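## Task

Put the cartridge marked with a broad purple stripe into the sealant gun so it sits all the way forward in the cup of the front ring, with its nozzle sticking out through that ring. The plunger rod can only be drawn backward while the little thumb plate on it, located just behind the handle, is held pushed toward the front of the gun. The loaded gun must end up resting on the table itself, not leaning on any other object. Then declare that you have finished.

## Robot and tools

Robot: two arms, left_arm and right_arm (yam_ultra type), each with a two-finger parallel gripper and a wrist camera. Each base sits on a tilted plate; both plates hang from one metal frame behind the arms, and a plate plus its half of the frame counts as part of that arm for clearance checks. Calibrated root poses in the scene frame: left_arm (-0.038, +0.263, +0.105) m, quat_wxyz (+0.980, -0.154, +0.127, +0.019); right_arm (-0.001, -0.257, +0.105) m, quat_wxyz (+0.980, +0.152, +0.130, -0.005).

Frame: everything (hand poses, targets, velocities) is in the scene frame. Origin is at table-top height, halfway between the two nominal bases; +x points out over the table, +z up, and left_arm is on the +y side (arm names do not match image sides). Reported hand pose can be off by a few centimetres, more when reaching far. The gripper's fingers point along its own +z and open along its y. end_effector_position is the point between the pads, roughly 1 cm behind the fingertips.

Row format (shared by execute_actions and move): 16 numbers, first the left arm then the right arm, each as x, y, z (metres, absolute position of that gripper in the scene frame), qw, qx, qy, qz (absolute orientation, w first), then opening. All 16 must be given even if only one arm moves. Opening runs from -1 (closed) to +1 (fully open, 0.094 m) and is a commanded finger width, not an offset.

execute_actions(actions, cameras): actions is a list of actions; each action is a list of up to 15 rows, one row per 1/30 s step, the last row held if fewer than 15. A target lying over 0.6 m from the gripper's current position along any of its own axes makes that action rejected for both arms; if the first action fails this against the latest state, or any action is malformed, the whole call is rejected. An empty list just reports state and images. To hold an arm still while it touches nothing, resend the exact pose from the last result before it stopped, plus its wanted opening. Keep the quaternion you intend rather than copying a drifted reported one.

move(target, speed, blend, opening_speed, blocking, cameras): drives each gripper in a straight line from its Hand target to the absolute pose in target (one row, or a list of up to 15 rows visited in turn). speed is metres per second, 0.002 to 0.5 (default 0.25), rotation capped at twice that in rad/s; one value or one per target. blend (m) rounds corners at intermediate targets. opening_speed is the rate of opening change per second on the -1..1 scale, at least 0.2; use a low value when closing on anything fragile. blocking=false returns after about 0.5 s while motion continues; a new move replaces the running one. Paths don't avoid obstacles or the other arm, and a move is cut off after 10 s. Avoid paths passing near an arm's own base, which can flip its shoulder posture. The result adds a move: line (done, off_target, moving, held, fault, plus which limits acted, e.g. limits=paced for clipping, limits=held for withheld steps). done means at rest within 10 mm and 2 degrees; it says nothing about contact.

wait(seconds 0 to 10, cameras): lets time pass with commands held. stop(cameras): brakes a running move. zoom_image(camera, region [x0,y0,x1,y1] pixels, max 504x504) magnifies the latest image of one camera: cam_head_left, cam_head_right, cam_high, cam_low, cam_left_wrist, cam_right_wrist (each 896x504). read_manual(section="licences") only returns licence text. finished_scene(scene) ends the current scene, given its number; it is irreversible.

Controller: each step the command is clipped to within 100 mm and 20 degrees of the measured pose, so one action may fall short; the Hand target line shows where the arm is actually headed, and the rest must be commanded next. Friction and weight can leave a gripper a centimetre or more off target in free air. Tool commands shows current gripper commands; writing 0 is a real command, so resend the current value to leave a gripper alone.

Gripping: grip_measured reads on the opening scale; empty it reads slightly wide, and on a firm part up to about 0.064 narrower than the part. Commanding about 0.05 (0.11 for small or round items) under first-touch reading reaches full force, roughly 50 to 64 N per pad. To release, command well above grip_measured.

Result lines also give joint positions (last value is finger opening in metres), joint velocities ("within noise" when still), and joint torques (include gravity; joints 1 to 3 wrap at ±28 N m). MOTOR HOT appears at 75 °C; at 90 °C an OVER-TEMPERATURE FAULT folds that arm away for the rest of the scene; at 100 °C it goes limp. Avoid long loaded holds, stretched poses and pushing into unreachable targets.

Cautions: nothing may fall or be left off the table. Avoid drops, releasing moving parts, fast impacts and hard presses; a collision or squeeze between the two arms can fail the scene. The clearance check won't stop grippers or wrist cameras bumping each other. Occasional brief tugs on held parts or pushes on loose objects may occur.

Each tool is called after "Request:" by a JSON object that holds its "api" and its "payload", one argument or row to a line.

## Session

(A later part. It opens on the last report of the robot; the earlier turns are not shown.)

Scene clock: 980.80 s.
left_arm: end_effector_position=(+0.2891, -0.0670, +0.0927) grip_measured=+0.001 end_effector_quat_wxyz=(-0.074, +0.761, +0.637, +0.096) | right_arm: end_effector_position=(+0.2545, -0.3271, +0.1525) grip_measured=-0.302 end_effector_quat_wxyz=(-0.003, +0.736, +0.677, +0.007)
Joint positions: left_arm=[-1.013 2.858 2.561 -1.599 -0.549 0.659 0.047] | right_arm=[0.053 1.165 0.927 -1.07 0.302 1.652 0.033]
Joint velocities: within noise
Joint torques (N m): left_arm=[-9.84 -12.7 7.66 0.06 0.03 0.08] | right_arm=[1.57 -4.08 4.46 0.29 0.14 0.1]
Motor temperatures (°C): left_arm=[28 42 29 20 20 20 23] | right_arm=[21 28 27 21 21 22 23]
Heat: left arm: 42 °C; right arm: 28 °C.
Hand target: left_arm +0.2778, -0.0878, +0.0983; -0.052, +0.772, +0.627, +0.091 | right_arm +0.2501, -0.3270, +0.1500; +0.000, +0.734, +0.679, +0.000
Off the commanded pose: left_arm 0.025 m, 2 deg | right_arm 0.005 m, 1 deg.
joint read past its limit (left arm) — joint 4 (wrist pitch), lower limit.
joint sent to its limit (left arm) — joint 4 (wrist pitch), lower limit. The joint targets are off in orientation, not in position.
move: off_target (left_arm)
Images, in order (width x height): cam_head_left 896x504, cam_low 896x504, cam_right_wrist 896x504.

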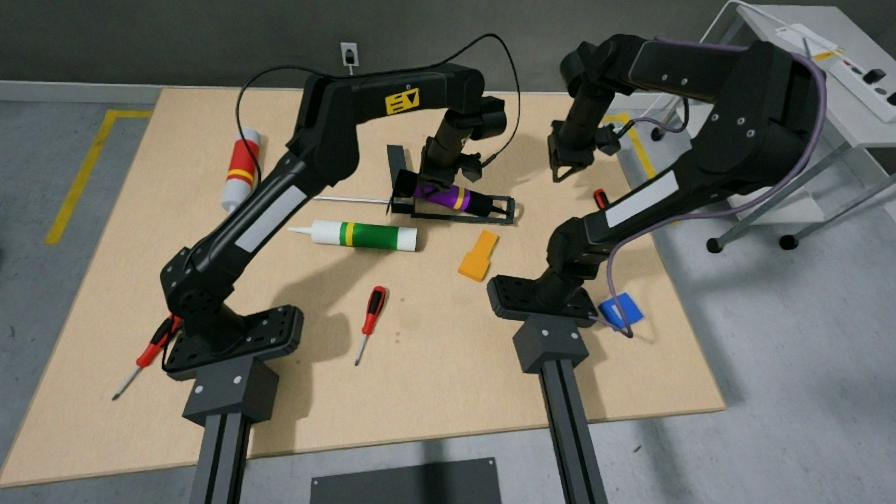

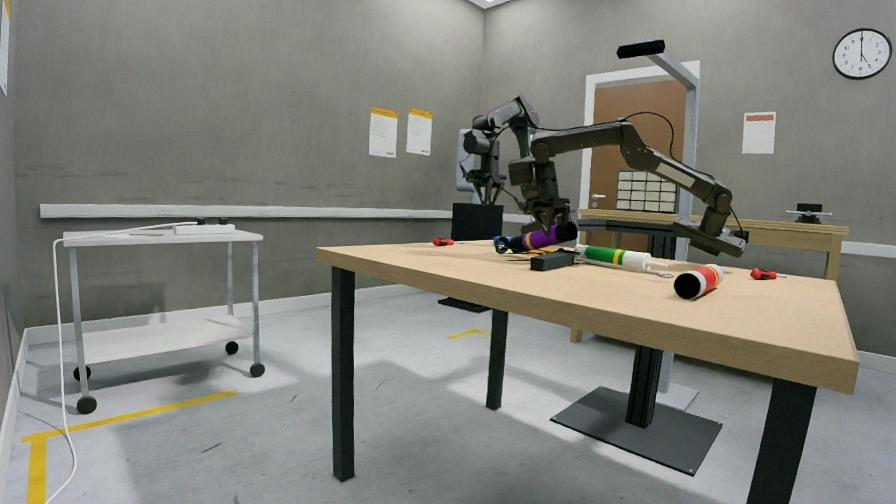

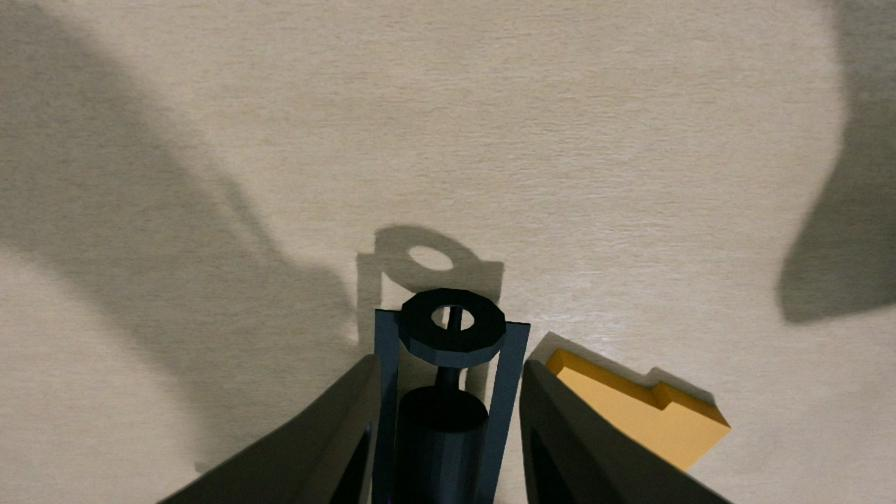

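Request:
{"api": "move", "payload": {
  "target": [
    [0.2790,-0.077,0.1085,-0.0770,0.7694,0.6270,0.0945,-0.4,0.25,-0.327,0.15,0,0.7343,0.6788,0,-0.3]
  ],
  "speed": [0.04],
  "cameras": ["cam_right_wrist","cam_low"]
}}

Request:
{"api": "zoom_image", "payload": {
  "camera": "cam_right_wrist",
  "region": [380, 280, 530, 430]
}}

Request:
{"api": "zoom_image", "payload": {
  "camera": "cam_low",
  "region": [480, 210, 600, 280]
}}

Scene clock: 1035.23 s.
left_arm: end_effector_position=(+0.2857, -0.0651, +0.0884) grip_measured=+0.001 end_effector_quat_wxyz=(-0.081, +0.763, +0.633, +0.098) | right_arm: end_effector_position=(+0.2545, -0.3271, +0.1525) grip_measured=-0.302 end_effector_quat_wxyz=(-0.003, +0.736, +0.677, +0.007)
Joint positions: left_arm=[-1.014 2.858 2.539 -1.594 -0.549 0.659 0.047] | right_arm=[0.053 1.165 0.927 -1.07 0.302 1.652 0.033]
Joint velocities: within noise
Joint torques (N m): left_arm=[-9.25 -17.51 4.15 -0.03 0.04 0.07] | right_arm=[1.55 -4.11 4.45 0.29 0.14 0.1]
Motor temperatures (°C): left_arm=[29 49 30 20 20 20 23] | right_arm=[21 28 27 21 21 22 23]
Heat: left arm: 49 °C; right arm: 28 °C.
Hand target: left_arm +0.2789, -0.0768, +0.1075; -0.058, +0.772, +0.627, +0.092 | right_arm +0.2501, -0.3270, +0.1500; +0.000, +0.734, +0.679, +0.000
Off the commanded pose: left_arm 0.024 m, 1 deg | right_arm 0.005 m, 1 deg.
joint read past its limit (left arm) — joint 4 (wrist pitch), lower limit.
joint sent to its limit (left arm) — joint 4 (wrist pitch), lower limit. The joint targets still meet the commanded pose.
move: off_target (left_arm)
Images, in order (width x height): cam_low 896x504, cam_right_wrist 896x504.

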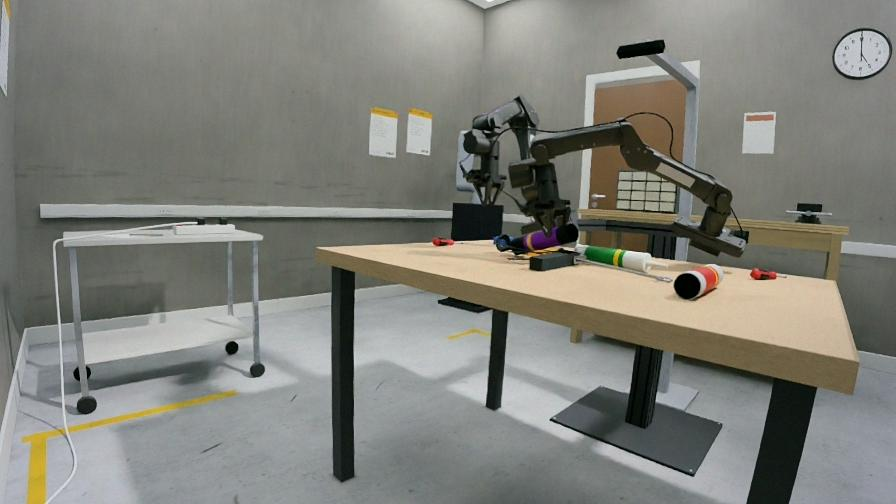

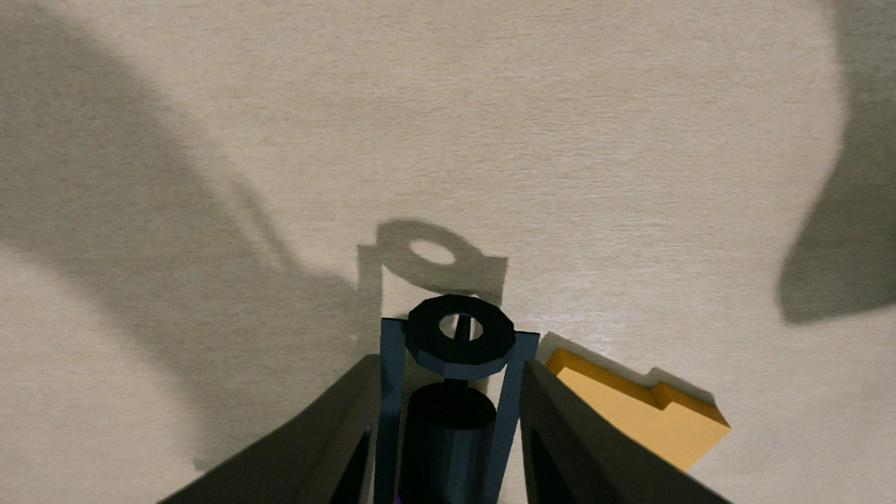

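Scaled by 3.360 from the camera's 896x504 image, which has a finer 1280x720 frame.

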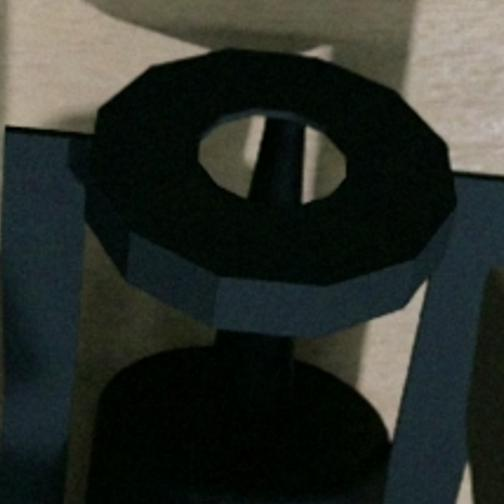

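Scaled by 4.200 from the camera's 896x504 image, which has a finer 1280x720 frame.

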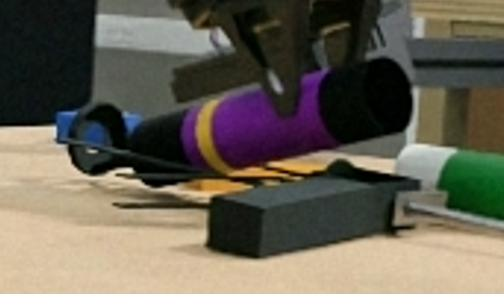

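Request:
{"api": "zoom_image", "payload": {
  "camera": "cam_right_wrist",
  "region": [432, 300, 492, 350]
}}

Request:
{"api": "zoom_image", "payload": {
  "camera": "cam_low",
  "region": [485, 225, 545, 265]
}}

Scaled by 8.400 from the camera's 896x504 image, which has a finer 1280x720 frame.

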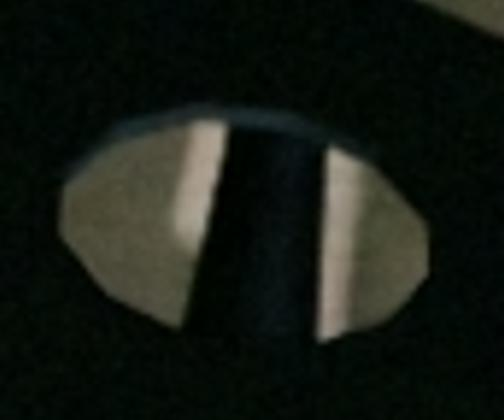

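Scaled by 8.400 from the camera's 896x504 image, which has a finer 1280x720 frame.

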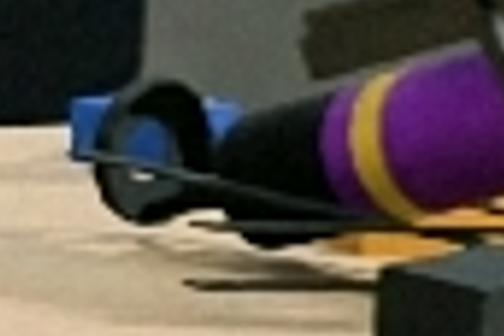

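Request:
{"api": "move", "payload": {
  "target": [
    [0.2830,-0.045,0.120,-0.0770,0.7694,0.6270,0.0945,-0.4,0.25,-0.327,0.15,0,0.7343,0.6788,0,-0.3]
  ],
  "speed": [0.06],
  "cameras": ["cam_right_wrist","cam_low","cam_left_wrist"]
}}

Request:
{"api": "zoom_image", "payload": {
  "camera": "cam_low",
  "region": [460, 190, 620, 290]
}}

Scene clock: 1070.33 s.
left_arm: end_effector_position=(+0.2784, -0.0466, +0.0990) grip_measured=+0.001 end_effector_quat_wxyz=(-0.094, +0.767, +0.627, +0.098) | right_arm: end_effector_position=(+0.2545, -0.3272, +0.1525) grip_measured=-0.302 end_effector_quat_wxyz=(-0.002, +0.736, +0.677, +0.007)
Joint positions: left_arm=[-1.014 2.744 2.358 -1.556 -0.547 0.661 0.047] | right_arm=[0.053 1.165 0.927 -1.07 0.302 1.652 0.033]
Joint velocities: within noise
Joint torques (N m): left_arm=[-6.31 -18.48 4.05 -0.2 -0.04 0.14] | right_arm=[1.57 -4.11 4.46 0.29 0.14 0.1]
Motor temperatures (°C): left_arm=[29 61 27 20 20 20 23] | right_arm=[21 28 27 21 21 22 23]
Heat: left arm: 61 °C; right arm: 28 °C.
Hand target: left_arm +0.2828, -0.0449, +0.1194; -0.078, +0.769, +0.627, +0.095 | right_arm +0.2501, -0.3270, +0.1500; +0.000, +0.734, +0.679, +0.000
Off the commanded pose: left_arm 0.022 m, 2 deg | right_arm 0.005 m, 1 deg.
move: off_target (left_arm)
Images, in order (width x height): cam_low 896x504, cam_left_wrist 896x504, cam_right_wrist 896x504.

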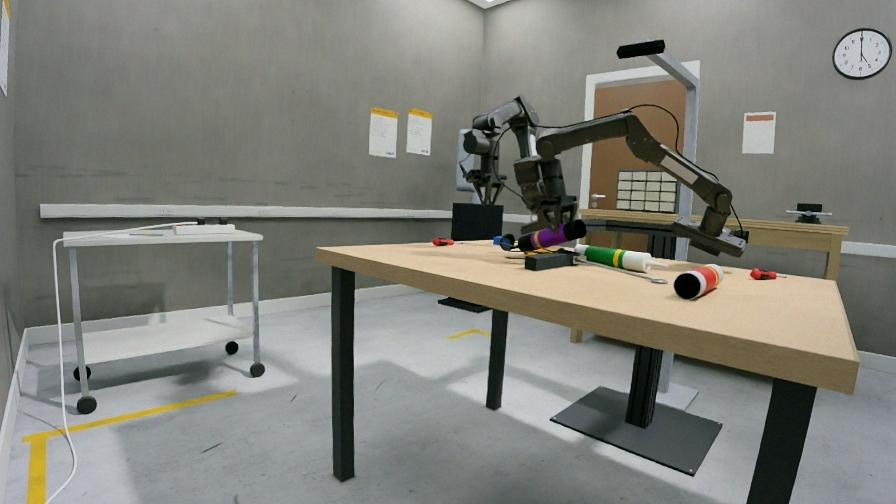

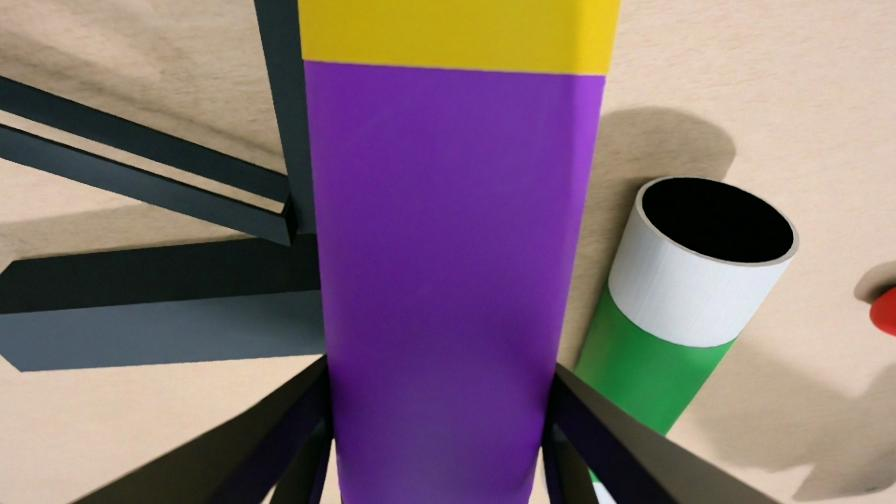

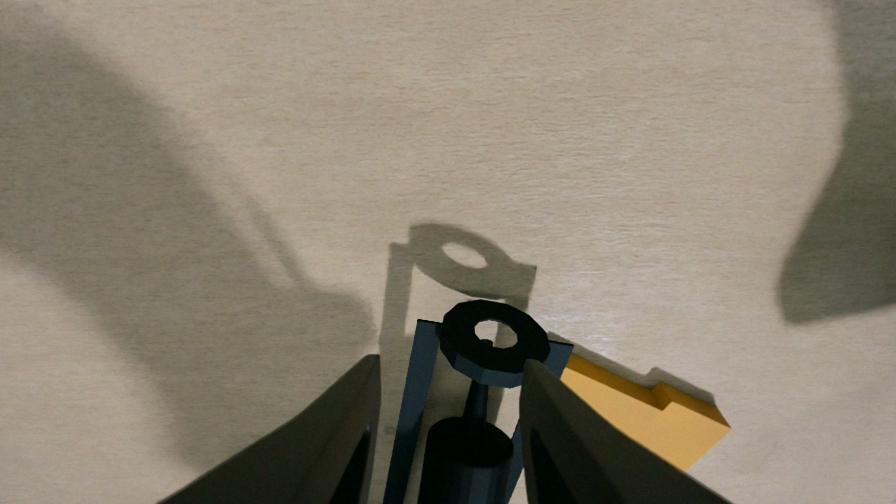

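Scaled by 3.150 from the camera's 896x504 image, which has a finer 1280x720 frame.

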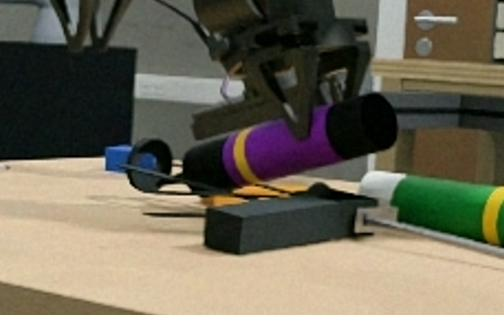

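Request:
{"api": "move", "payload": {
  "target": [
    [0.286,-0.036,0.145,-0.0730,0.7947,0.5945,0.0976,-0.4,0.235,-0.327,0.15,0,0.7343,0.6788,0,-0.3]
  ],
  "speed": [0.08],
  "cameras": ["cam_right_wrist","cam_low","cam_high"]
}}

Request:
{"api": "zoom_image", "payload": {
  "camera": "cam_low",
  "region": [460, 190, 620, 290]
}}

Request:
{"api": "zoom_image", "payload": {
  "camera": "cam_right_wrist",
  "region": [350, 270, 600, 504]
}}

Scene clock: 1092.60 s.
left_arm: end_effector_position=(+0.2842, -0.0389, +0.1213) grip_measured=+0.001 end_effector_quat_wxyz=(-0.085, +0.790, +0.600, +0.093) | right_arm: end_effector_position=(+0.2420, -0.3265, +0.1504) grip_measured=-0.302 end_effector_quat_wxyz=(-0.002, +0.736, +0.677, +0.007)
Joint positions: left_arm=[-1.014 2.676 2.331 -1.568 -0.547 0.744 0.047] | right_arm=[0.053 1.117 0.879 -1.07 0.302 1.653 0.033]
Joint velocities: within noise
Joint torques (N m): left_arm=[-7.12 -18.19 4.16 -0.27 -0.16 0.12] | right_arm=[1.5 -4.71 4.4 0.14 0.14 0.1]
Motor temperatures (°C): left_arm=[28 54 27 20 20 20 23] | right_arm=[21 28 27 21 21 22 23]
Heat: left arm: 54 °C; right arm: 28 °C.
Hand target: left_arm +0.2861, -0.0363, +0.1440; -0.070, +0.795, +0.595, +0.097 | right_arm +0.2351, -0.3270, +0.1499; +0.000, +0.734, +0.679, +0.000
Off the commanded pose: left_arm 0.024 m, 2 deg | right_arm 0.007 m, 1 deg.
joint sent to its limit (left arm) — joint 4 (wrist pitch), lower limit. The joint targets still meet the commanded pose.
move: off_target (left_arm)
Images, in order (width x height): cam_high 896x504, cam_low 896x504, cam_right_wrist 896x504.

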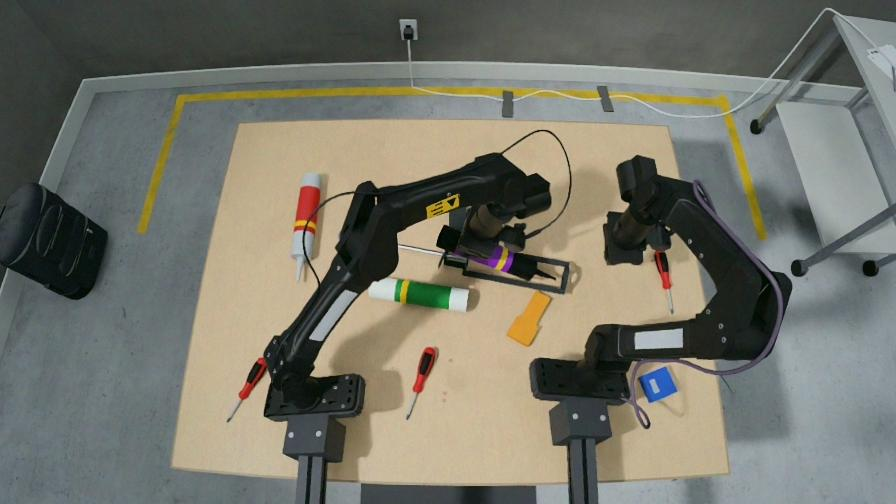

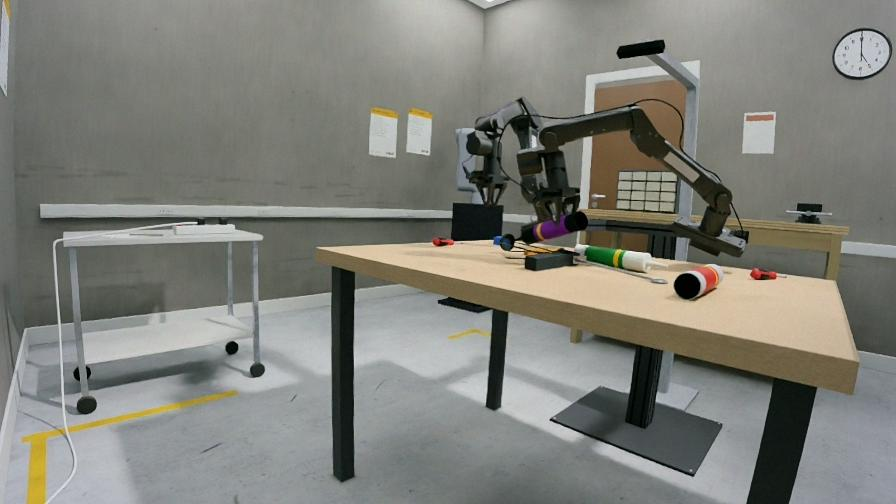

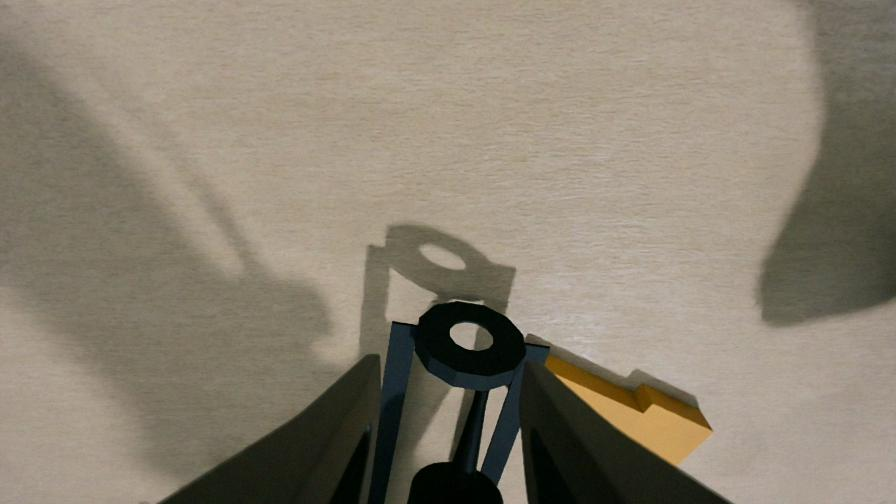

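Scaled by 3.150 from the camera's 896x504 image, which has a finer 1280x720 frame.

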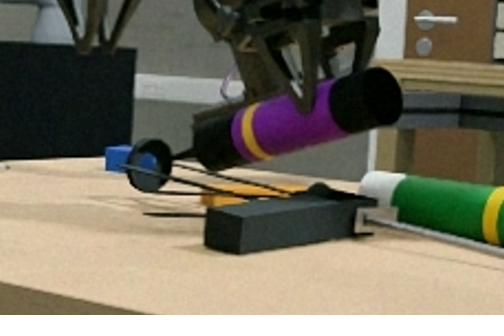

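Scaled by 2.016 from the camera's 896x504 image, which has a finer 1280x720 frame.

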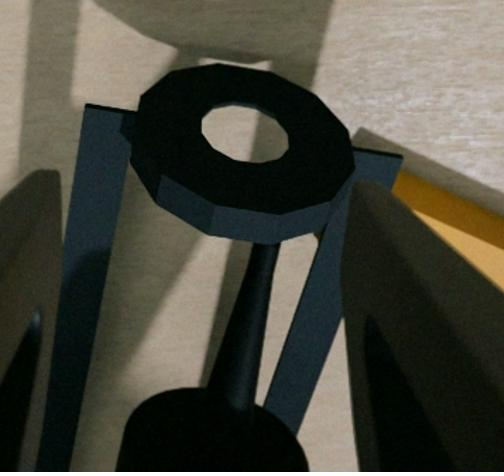

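Request:
{"api": "move", "payload": {
  "target": [
    [0.294,-0.045,0.125,-0.0574,0.7970,0.5963,0.0767,-0.4,0.235,-0.327,0.15,0,0.7343,0.6788,0,-0.3]
  ],
  "speed": [0.06],
  "cameras": ["cam_right_wrist","cam_low"]
}}

Request:
{"api": "zoom_image", "payload": {
  "camera": "cam_low",
  "region": [460, 190, 620, 290]
}}

Request:
{"api": "zoom_image", "payload": {
  "camera": "cam_right_wrist",
  "region": [350, 270, 600, 504]
}}

Scene clock: 1122.83 s.
left_arm: end_effector_position=(+0.2910, -0.0457, +0.1138) grip_measured=+0.001 end_effector_quat_wxyz=(-0.069, +0.797, +0.594, +0.085) | right_arm: end_effector_position=(+0.2420, -0.3265, +0.1504) grip_measured=-0.302 end_effector_quat_wxyz=(-0.002, +0.736, +0.677, +0.007)
Joint positions: left_arm=[-1.001 2.676 2.318 -1.506 -0.542 0.797 0.047] | right_arm=[0.053 1.117 0.879 -1.07 0.302 1.653 0.033]
Joint velocities: within noise
Joint torques (N m): left_arm=[-5.59 -16.61 4.22 0.01 0.05 0.12] | right_arm=[1.51 -4.7 4.4 0.14 0.14 0.1]
Motor temperatures (°C): left_arm=[28 49 27 20 20 20 23] | right_arm=[21 29 27 21 21 22 23]
Heat: left arm: 49 °C; right arm: 29 °C.
Hand target: left_arm +0.2940, -0.0450, +0.1249; -0.058, +0.797, +0.596, +0.077 | right_arm +0.2351, -0.3270, +0.1499; +0.000, +0.734, +0.679, +0.000
Off the commanded pose: left_arm 0.012 m, 2 deg | right_arm 0.007 m, 1 deg.
move: off_target (left_arm)
Images, in order (width x height): cam_low 896x504, cam_right_wrist 896x504.

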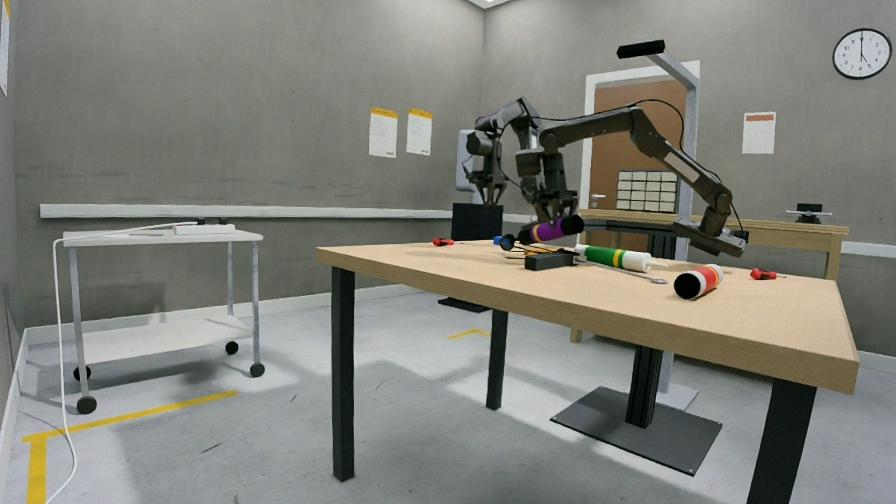

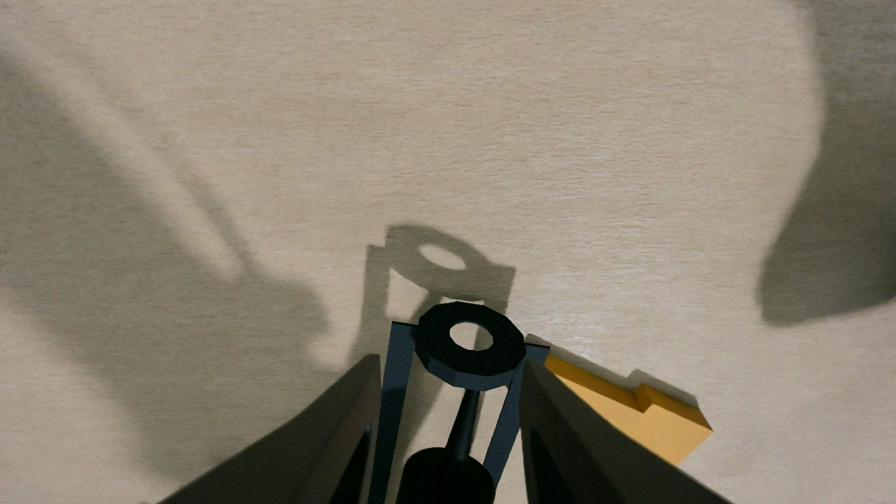

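Scaled by 3.150 from the camera's 896x504 image, which has a finer 1280x720 frame.

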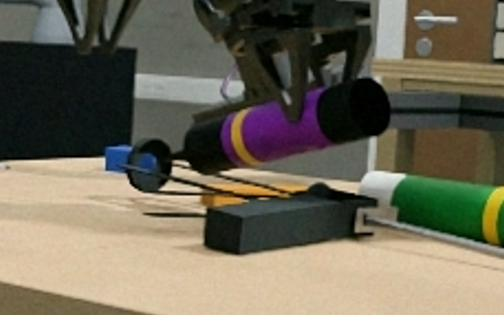

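Scaled by 2.016 from the camera's 896x504 image, which has a finer 1280x720 frame.

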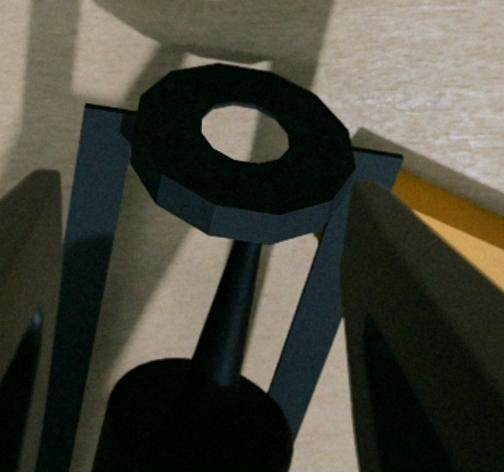

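Request:
{"api": "move", "payload": {
  "target": [
    [0.291,-0.063,0.109,-0.0583,0.7897,0.6060,0.0760,-0.4,0.235,-0.327,0.15,0,0.7343,0.6788,0,-0.3]
  ],
  "speed": [0.05],
  "cameras": ["cam_right_wrist","cam_low"]
}}

Request:
{"api": "zoom_image", "payload": {
  "camera": "cam_low",
  "region": [460, 190, 620, 290]
}}

Request:
{"api": "zoom_image", "payload": {
  "camera": "cam_right_wrist",
  "region": [350, 270, 600, 504]
}}

Scene clock: 1140.70 s.
left_arm: end_effector_position=(+0.2931, -0.0563, +0.1063) grip_measured=+0.001 end_effector_quat_wxyz=(-0.063, +0.792, +0.602, +0.081) | right_arm: end_effector_position=(+0.2420, -0.3265, +0.1504) grip_measured=-0.302 end_effector_quat_wxyz=(-0.002, +0.736, +0.677, +0.007)
Joint positions: left_arm=[-1.001 2.725 2.381 -1.505 -0.535 0.784 0.047] | right_arm=[0.053 1.117 0.879 -1.07 0.302 1.653 0.033]
Joint velocities: within noise
Joint torques (N m): left_arm=[-6.56 -12.72 7.65 -0.12 0.06 -0.1] | right_arm=[1.51 -4.71 4.4 0.14 0.14 0.1]
Motor temperatures (°C): left_arm=[27 48 26 20 20 20 23] | right_arm=[21 29 27 21 21 22 23]
Heat: left arm: 48 °C; right arm: 29 °C.
Hand target: left_arm +0.2909, -0.0628, +0.1090; -0.058, +0.790, +0.606, +0.076 | right_arm +0.2351, -0.3270, +0.1499; +0.000, +0.734, +0.679, +0.000
Off the commanded pose: left_arm 0.007 m, 1 deg | right_arm 0.007 m, 1 deg.
move: done
Images, in order (width x height): cam_low 896x504, cam_right_wrist 896x504.

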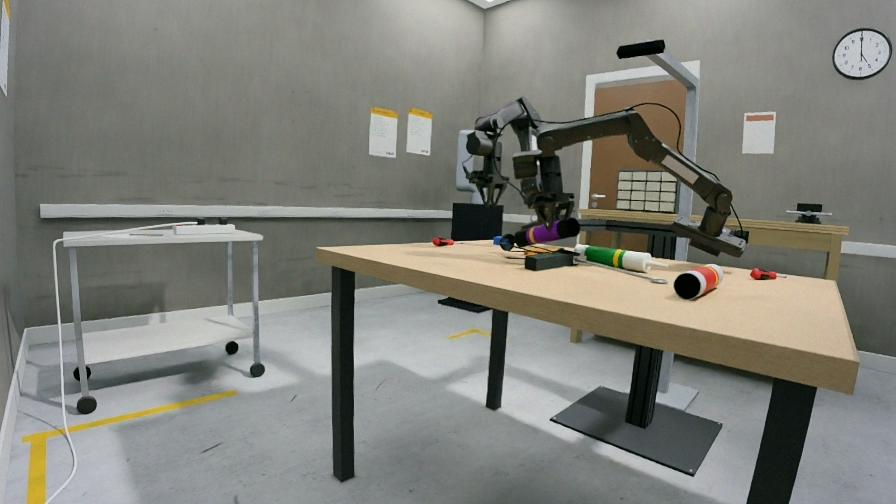

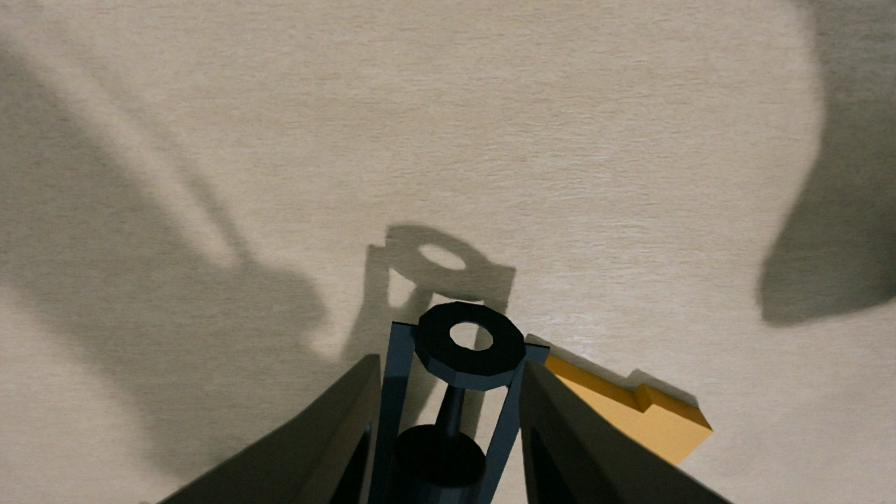

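Scaled by 3.150 from the camera's 896x504 image, which has a finer 1280x720 frame.

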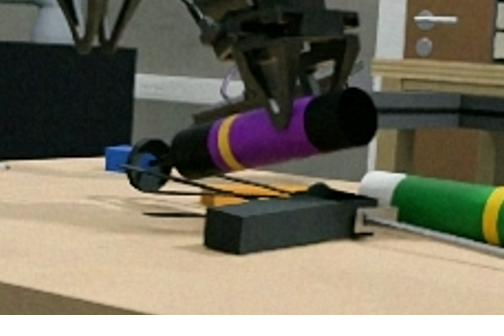

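Scaled by 2.016 from the camera's 896x504 image, which has a finer 1280x720 frame.

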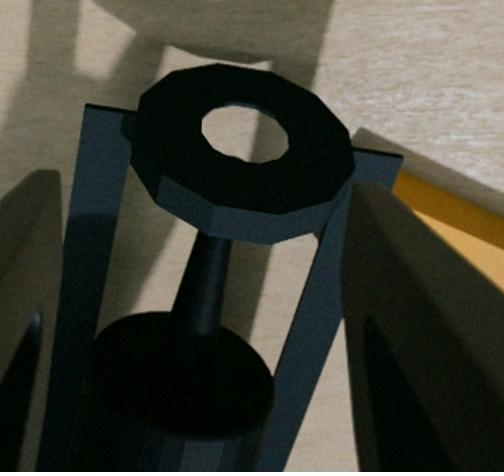

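Request:
{"api": "zoom_image", "payload": {
  "camera": "cam_right_wrist",
  "region": [440, 310, 500, 370]
}}

Request:
{"api": "zoom_image", "payload": {
  "camera": "cam_low",
  "region": [490, 220, 550, 260]
}}

Scaled by 8.400 from the camera's 896x504 image, which has a finer 1280x720 frame.

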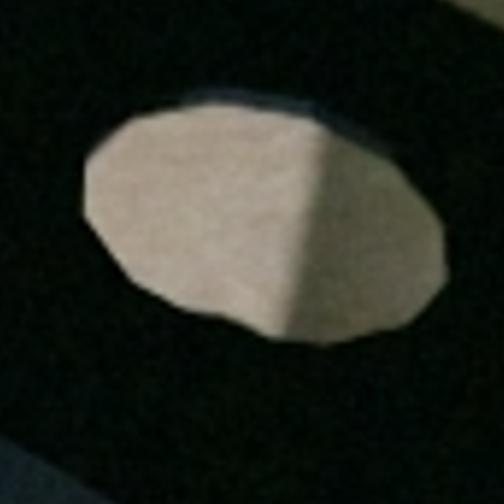

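Scaled by 8.400 from the camera's 896x504 image, which has a finer 1280x720 frame.

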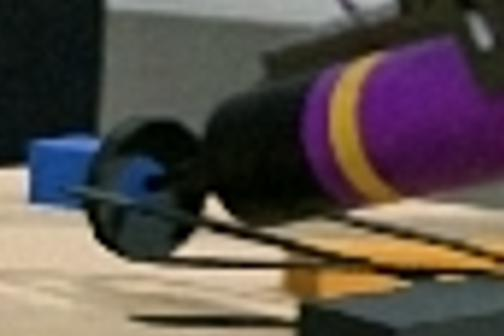

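Request:
{"api": "move", "payload": {
  "target": [
    [0.2875,-0.0745,0.106,-0.0583,0.7897,0.6060,0.0760,-0.4,0.235,-0.327,0.15,0,0.7343,0.6788,0,-0.3]
  ],
  "speed": [0.04],
  "cameras": ["cam_right_wrist","cam_low"]
}}

Request:
{"api": "zoom_image", "payload": {
  "camera": "cam_right_wrist",
  "region": [410, 290, 530, 410]
}}

Request:
{"api": "zoom_image", "payload": {
  "camera": "cam_low",
  "region": [490, 220, 550, 260]
}}

Scene clock: 1163.87 s.
left_arm: end_effector_position=(+0.2947, -0.0642, +0.1018) grip_measured=+0.001 end_effector_quat_wxyz=(-0.063, +0.788, +0.608, +0.079) | right_arm: end_effector_position=(+0.2420, -0.3265, +0.1504) grip_measured=-0.302 end_effector_quat_wxyz=(-0.002, +0.736, +0.677, +0.007)
Joint positions: left_arm=[-1.001 2.791 2.487 -1.549 -0.528 0.771 0.047] | right_arm=[0.053 1.117 0.879 -1.07 0.302 1.653 0.033]
Joint velocities: within noise
Joint torques (N m): left_arm=[-8.05 -12.79 7.64 -0.14 0.04 -0.13] | right_arm=[1.51 -4.7 4.4 0.14 0.14 0.09]
Motor temperatures (°C): left_arm=[27 48 27 20 20 20 23] | right_arm=[21 29 27 21 21 22 23]
Heat: left arm: 48 °C; right arm: 29 °C.
Hand target: left_arm +0.2873, -0.0741, +0.1060; -0.057, +0.790, +0.606, +0.076 | right_arm +0.2351, -0.3270, +0.1499; +0.000, +0.734, +0.679, +0.000
Off the commanded pose: left_arm 0.013 m, 1 deg | right_arm 0.007 m, 1 deg.
move: off_target (left_arm)
Images, in order (width x height): cam_low 896x504, cam_right_wrist 896x504.

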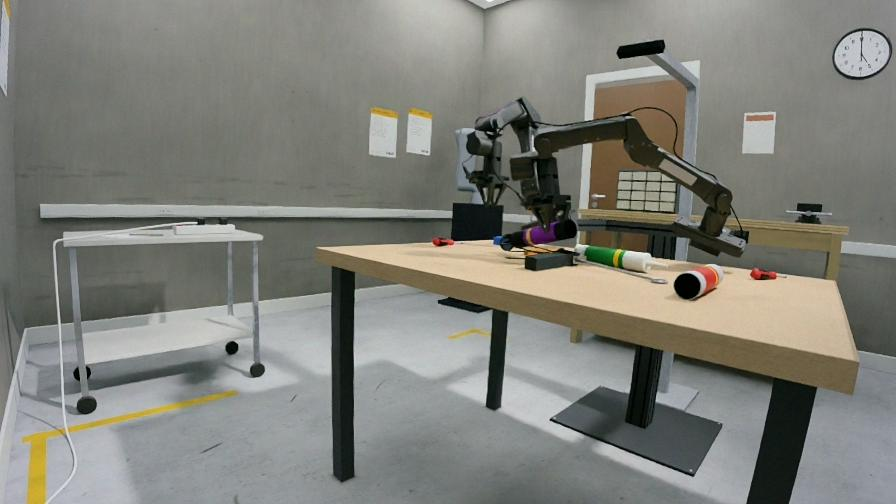

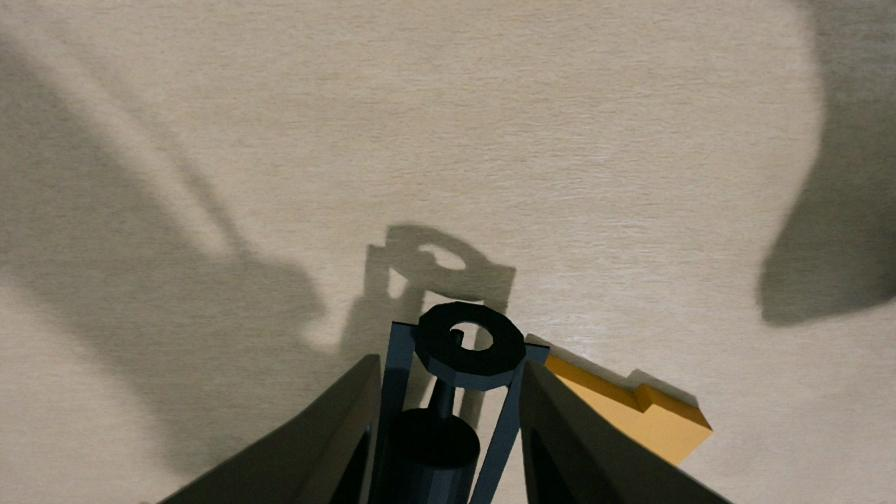

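Scaled by 4.200 from the camera's 896x504 image, which has a finer 1280x720 frame.

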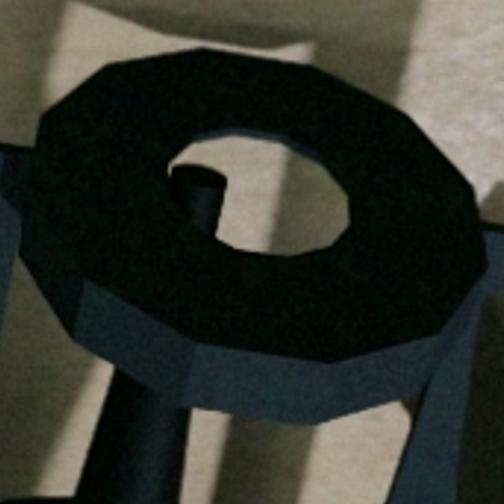

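Scaled by 8.400 from the camera's 896x504 image, which has a finer 1280x720 frame.

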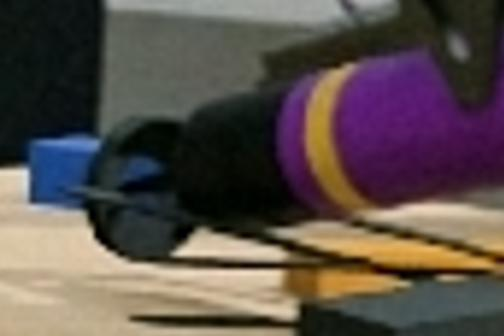

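Request:
{"api": "move", "payload": {
  "target": [
    [0.2785,-0.0725,0.107,-0.0583,0.7897,0.6060,0.0760,-0.4,0.235,-0.327,0.15,0,0.7343,0.6788,0,-0.3]
  ],
  "speed": [0.04],
  "cameras": ["cam_right_wrist","cam_low"]
}}

Request:
{"api": "zoom_image", "payload": {
  "camera": "cam_right_wrist",
  "region": [410, 290, 530, 410]
}}

Scene clock: 1171.77 s.
left_arm: end_effector_position=(+0.2869, -0.0615, +0.0903) grip_measured=+0.001 end_effector_quat_wxyz=(-0.077, +0.786, +0.609, +0.080) | right_arm: end_effector_position=(+0.2420, -0.3265, +0.1504) grip_measured=-0.302 end_effector_quat_wxyz=(-0.002, +0.736, +0.677, +0.007)
Joint positions: left_arm=[-1.001 2.791 2.434 -1.526 -0.526 0.752 0.047] | right_arm=[0.053 1.117 0.879 -1.07 0.302 1.653 0.033]
Joint velocities: within noise
Joint torques (N m): left_arm=[-9.2 -16.73 4.15 -0.05 0.05 -0.12] | right_arm=[1.51 -4.7 4.38 0.14 0.14 0.1]
Motor temperatures (°C): left_arm=[28 50 28 20 20 20 23] | right_arm=[21 29 27 21 21 22 23]
Heat: left arm: 50 °C; right arm: 29 °C.
Hand target: left_arm +0.2784, -0.0722, +0.1068; -0.059, +0.790, +0.606, +0.076 | right_arm +0.2351, -0.3270, +0.1499; +0.000, +0.734, +0.679, +0.000
Off the commanded pose: left_arm 0.022 m, 2 deg | right_arm 0.007 m, 1 deg.
move: off_target (left_arm)
Images, in order (width x height): cam_low 896x504, cam_right_wrist 896x504.

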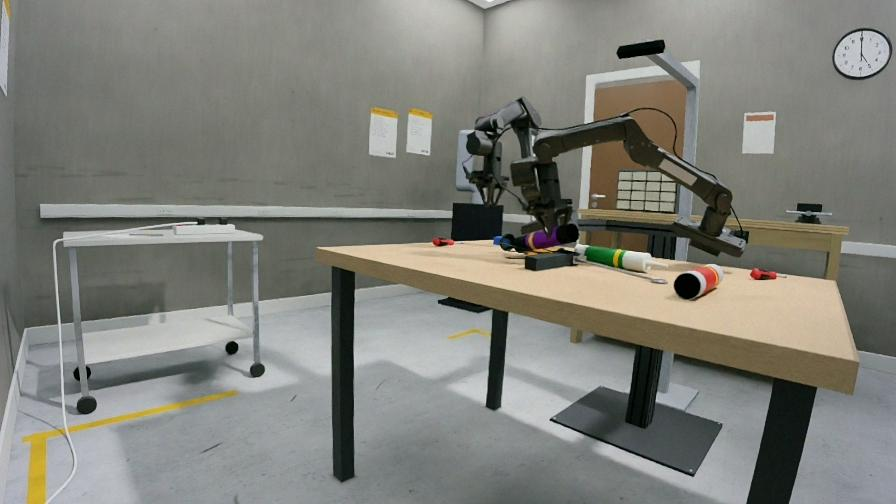

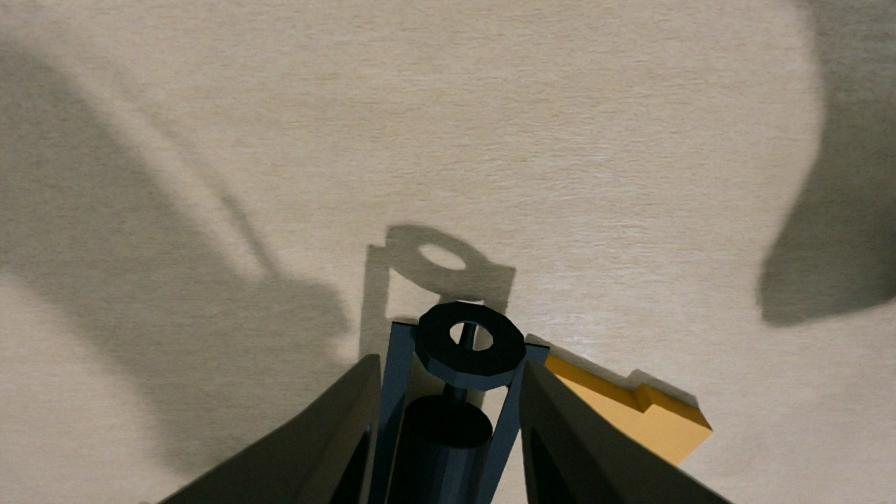

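Scaled by 4.200 from the camera's 896x504 image, which has a finer 1280x720 frame.

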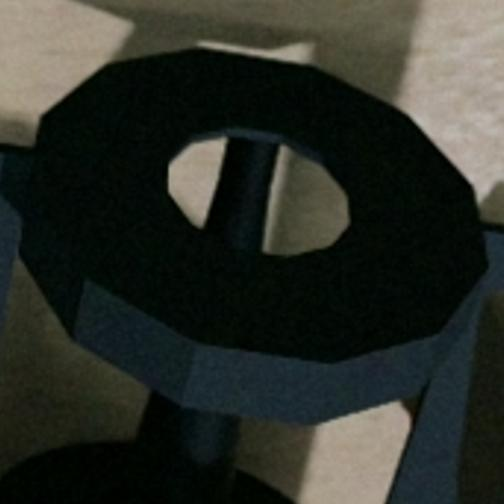

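Request:
{"api": "move", "payload": {
  "target": [
    [0.300,-0.025,0.145,-0.0583,0.7897,0.6060,0.0760,-0.4,0.235,-0.327,0.15,0,0.7343,0.6788,0,-0.3],
    [0.320,-0.010,0.150,-0.0583,0.7897,0.6060,0.0760,-0.4,0.235,-0.327,0.15,0,0.7343,0.6788,0,-0.3],
    [0.288,-0.045,0.117,-0.0583,0.7897,0.6060,0.0760,-0.4,0.235,-0.327,0.15,0,0.7343,0.6788,0,-0.3]
  ],
  "speed": [0.06,0.06,0.06],
  "cameras": ["cam_right_wrist","cam_low"]
}}

Request:
{"api": "zoom_image", "payload": {
  "camera": "cam_right_wrist",
  "region": [350, 270, 600, 504]
}}

Request:
{"api": "zoom_image", "payload": {
  "camera": "cam_low",
  "region": [490, 210, 570, 265]
}}

Scene clock: 1194.00 s.
left_arm: end_effector_position=(+0.3008, -0.0343, +0.1197) grip_measured=+0.001 end_effector_quat_wxyz=(-0.058, +0.784, +0.614, +0.078) | right_arm: end_effector_position=(+0.2420, -0.3265, +0.1504) grip_measured=-0.302 end_effector_quat_wxyz=(-0.002, +0.736, +0.677, +0.007)
Joint positions: left_arm=[-0.973 2.61 2.247 -1.461 -0.535 0.793 0.047] | right_arm=[0.053 1.117 0.879 -1.07 0.302 1.653 0.033]
Joint velocities: within noise
Joint torques (N m): left_arm=[-8.31 -12.23 4.38 0.08 0.03 -0.12] | right_arm=[1.5 -4.71 4.4 0.14 0.14 0.1]
Motor temperatures (°C): left_arm=[29 59 27 20 20 20 23] | right_arm=[21 29 27 21 21 22 23]
Heat: left arm: 59 °C; right arm: 29 °C.
Hand target: left_arm +0.2880, -0.0446, +0.1171; -0.058, +0.790, +0.606, +0.076 | right_arm +0.2351, -0.3270, +0.1499; +0.000, +0.734, +0.679, +0.000
Off the commanded pose: left_arm 0.017 m, 1 deg | right_arm 0.007 m, 1 deg.
move: off_target (left_arm)
Images, in order (width x height): cam_low 896x504, cam_right_wrist 896x504.

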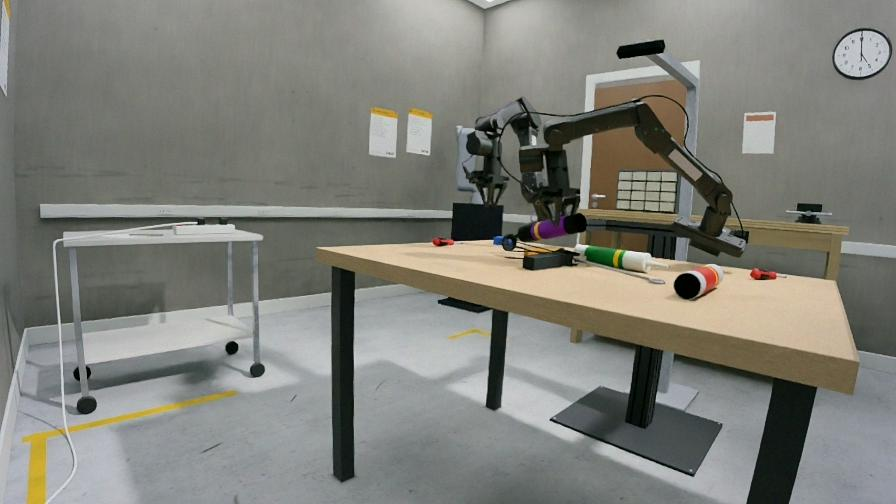

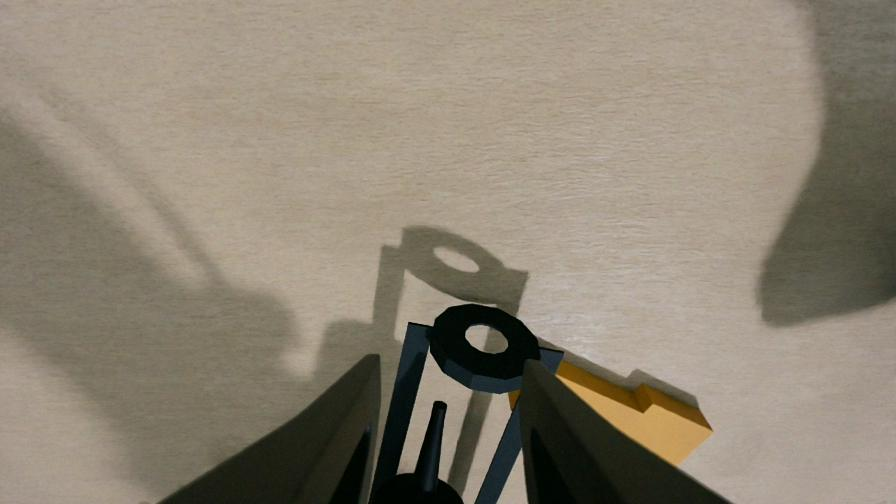

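Scaled by 2.016 from the camera's 896x504 image, which has a finer 1280x720 frame.

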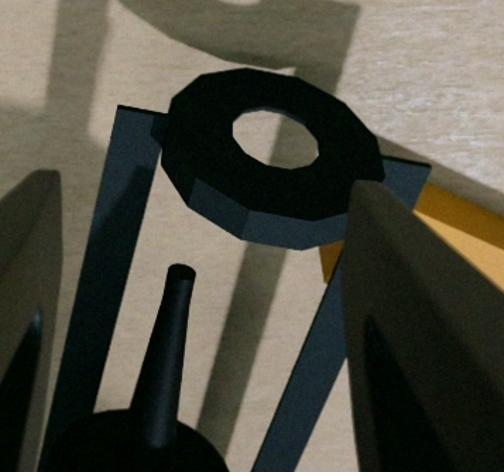

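Scaled by 6.300 from the camera's 896x504 image, which has a finer 1280x720 frame.

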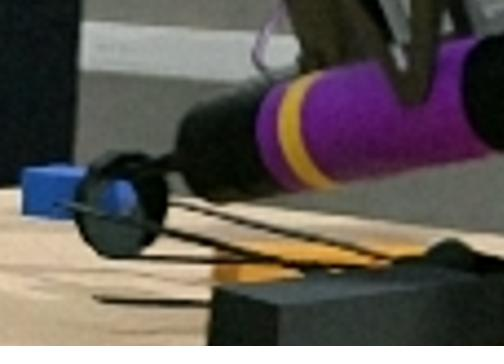

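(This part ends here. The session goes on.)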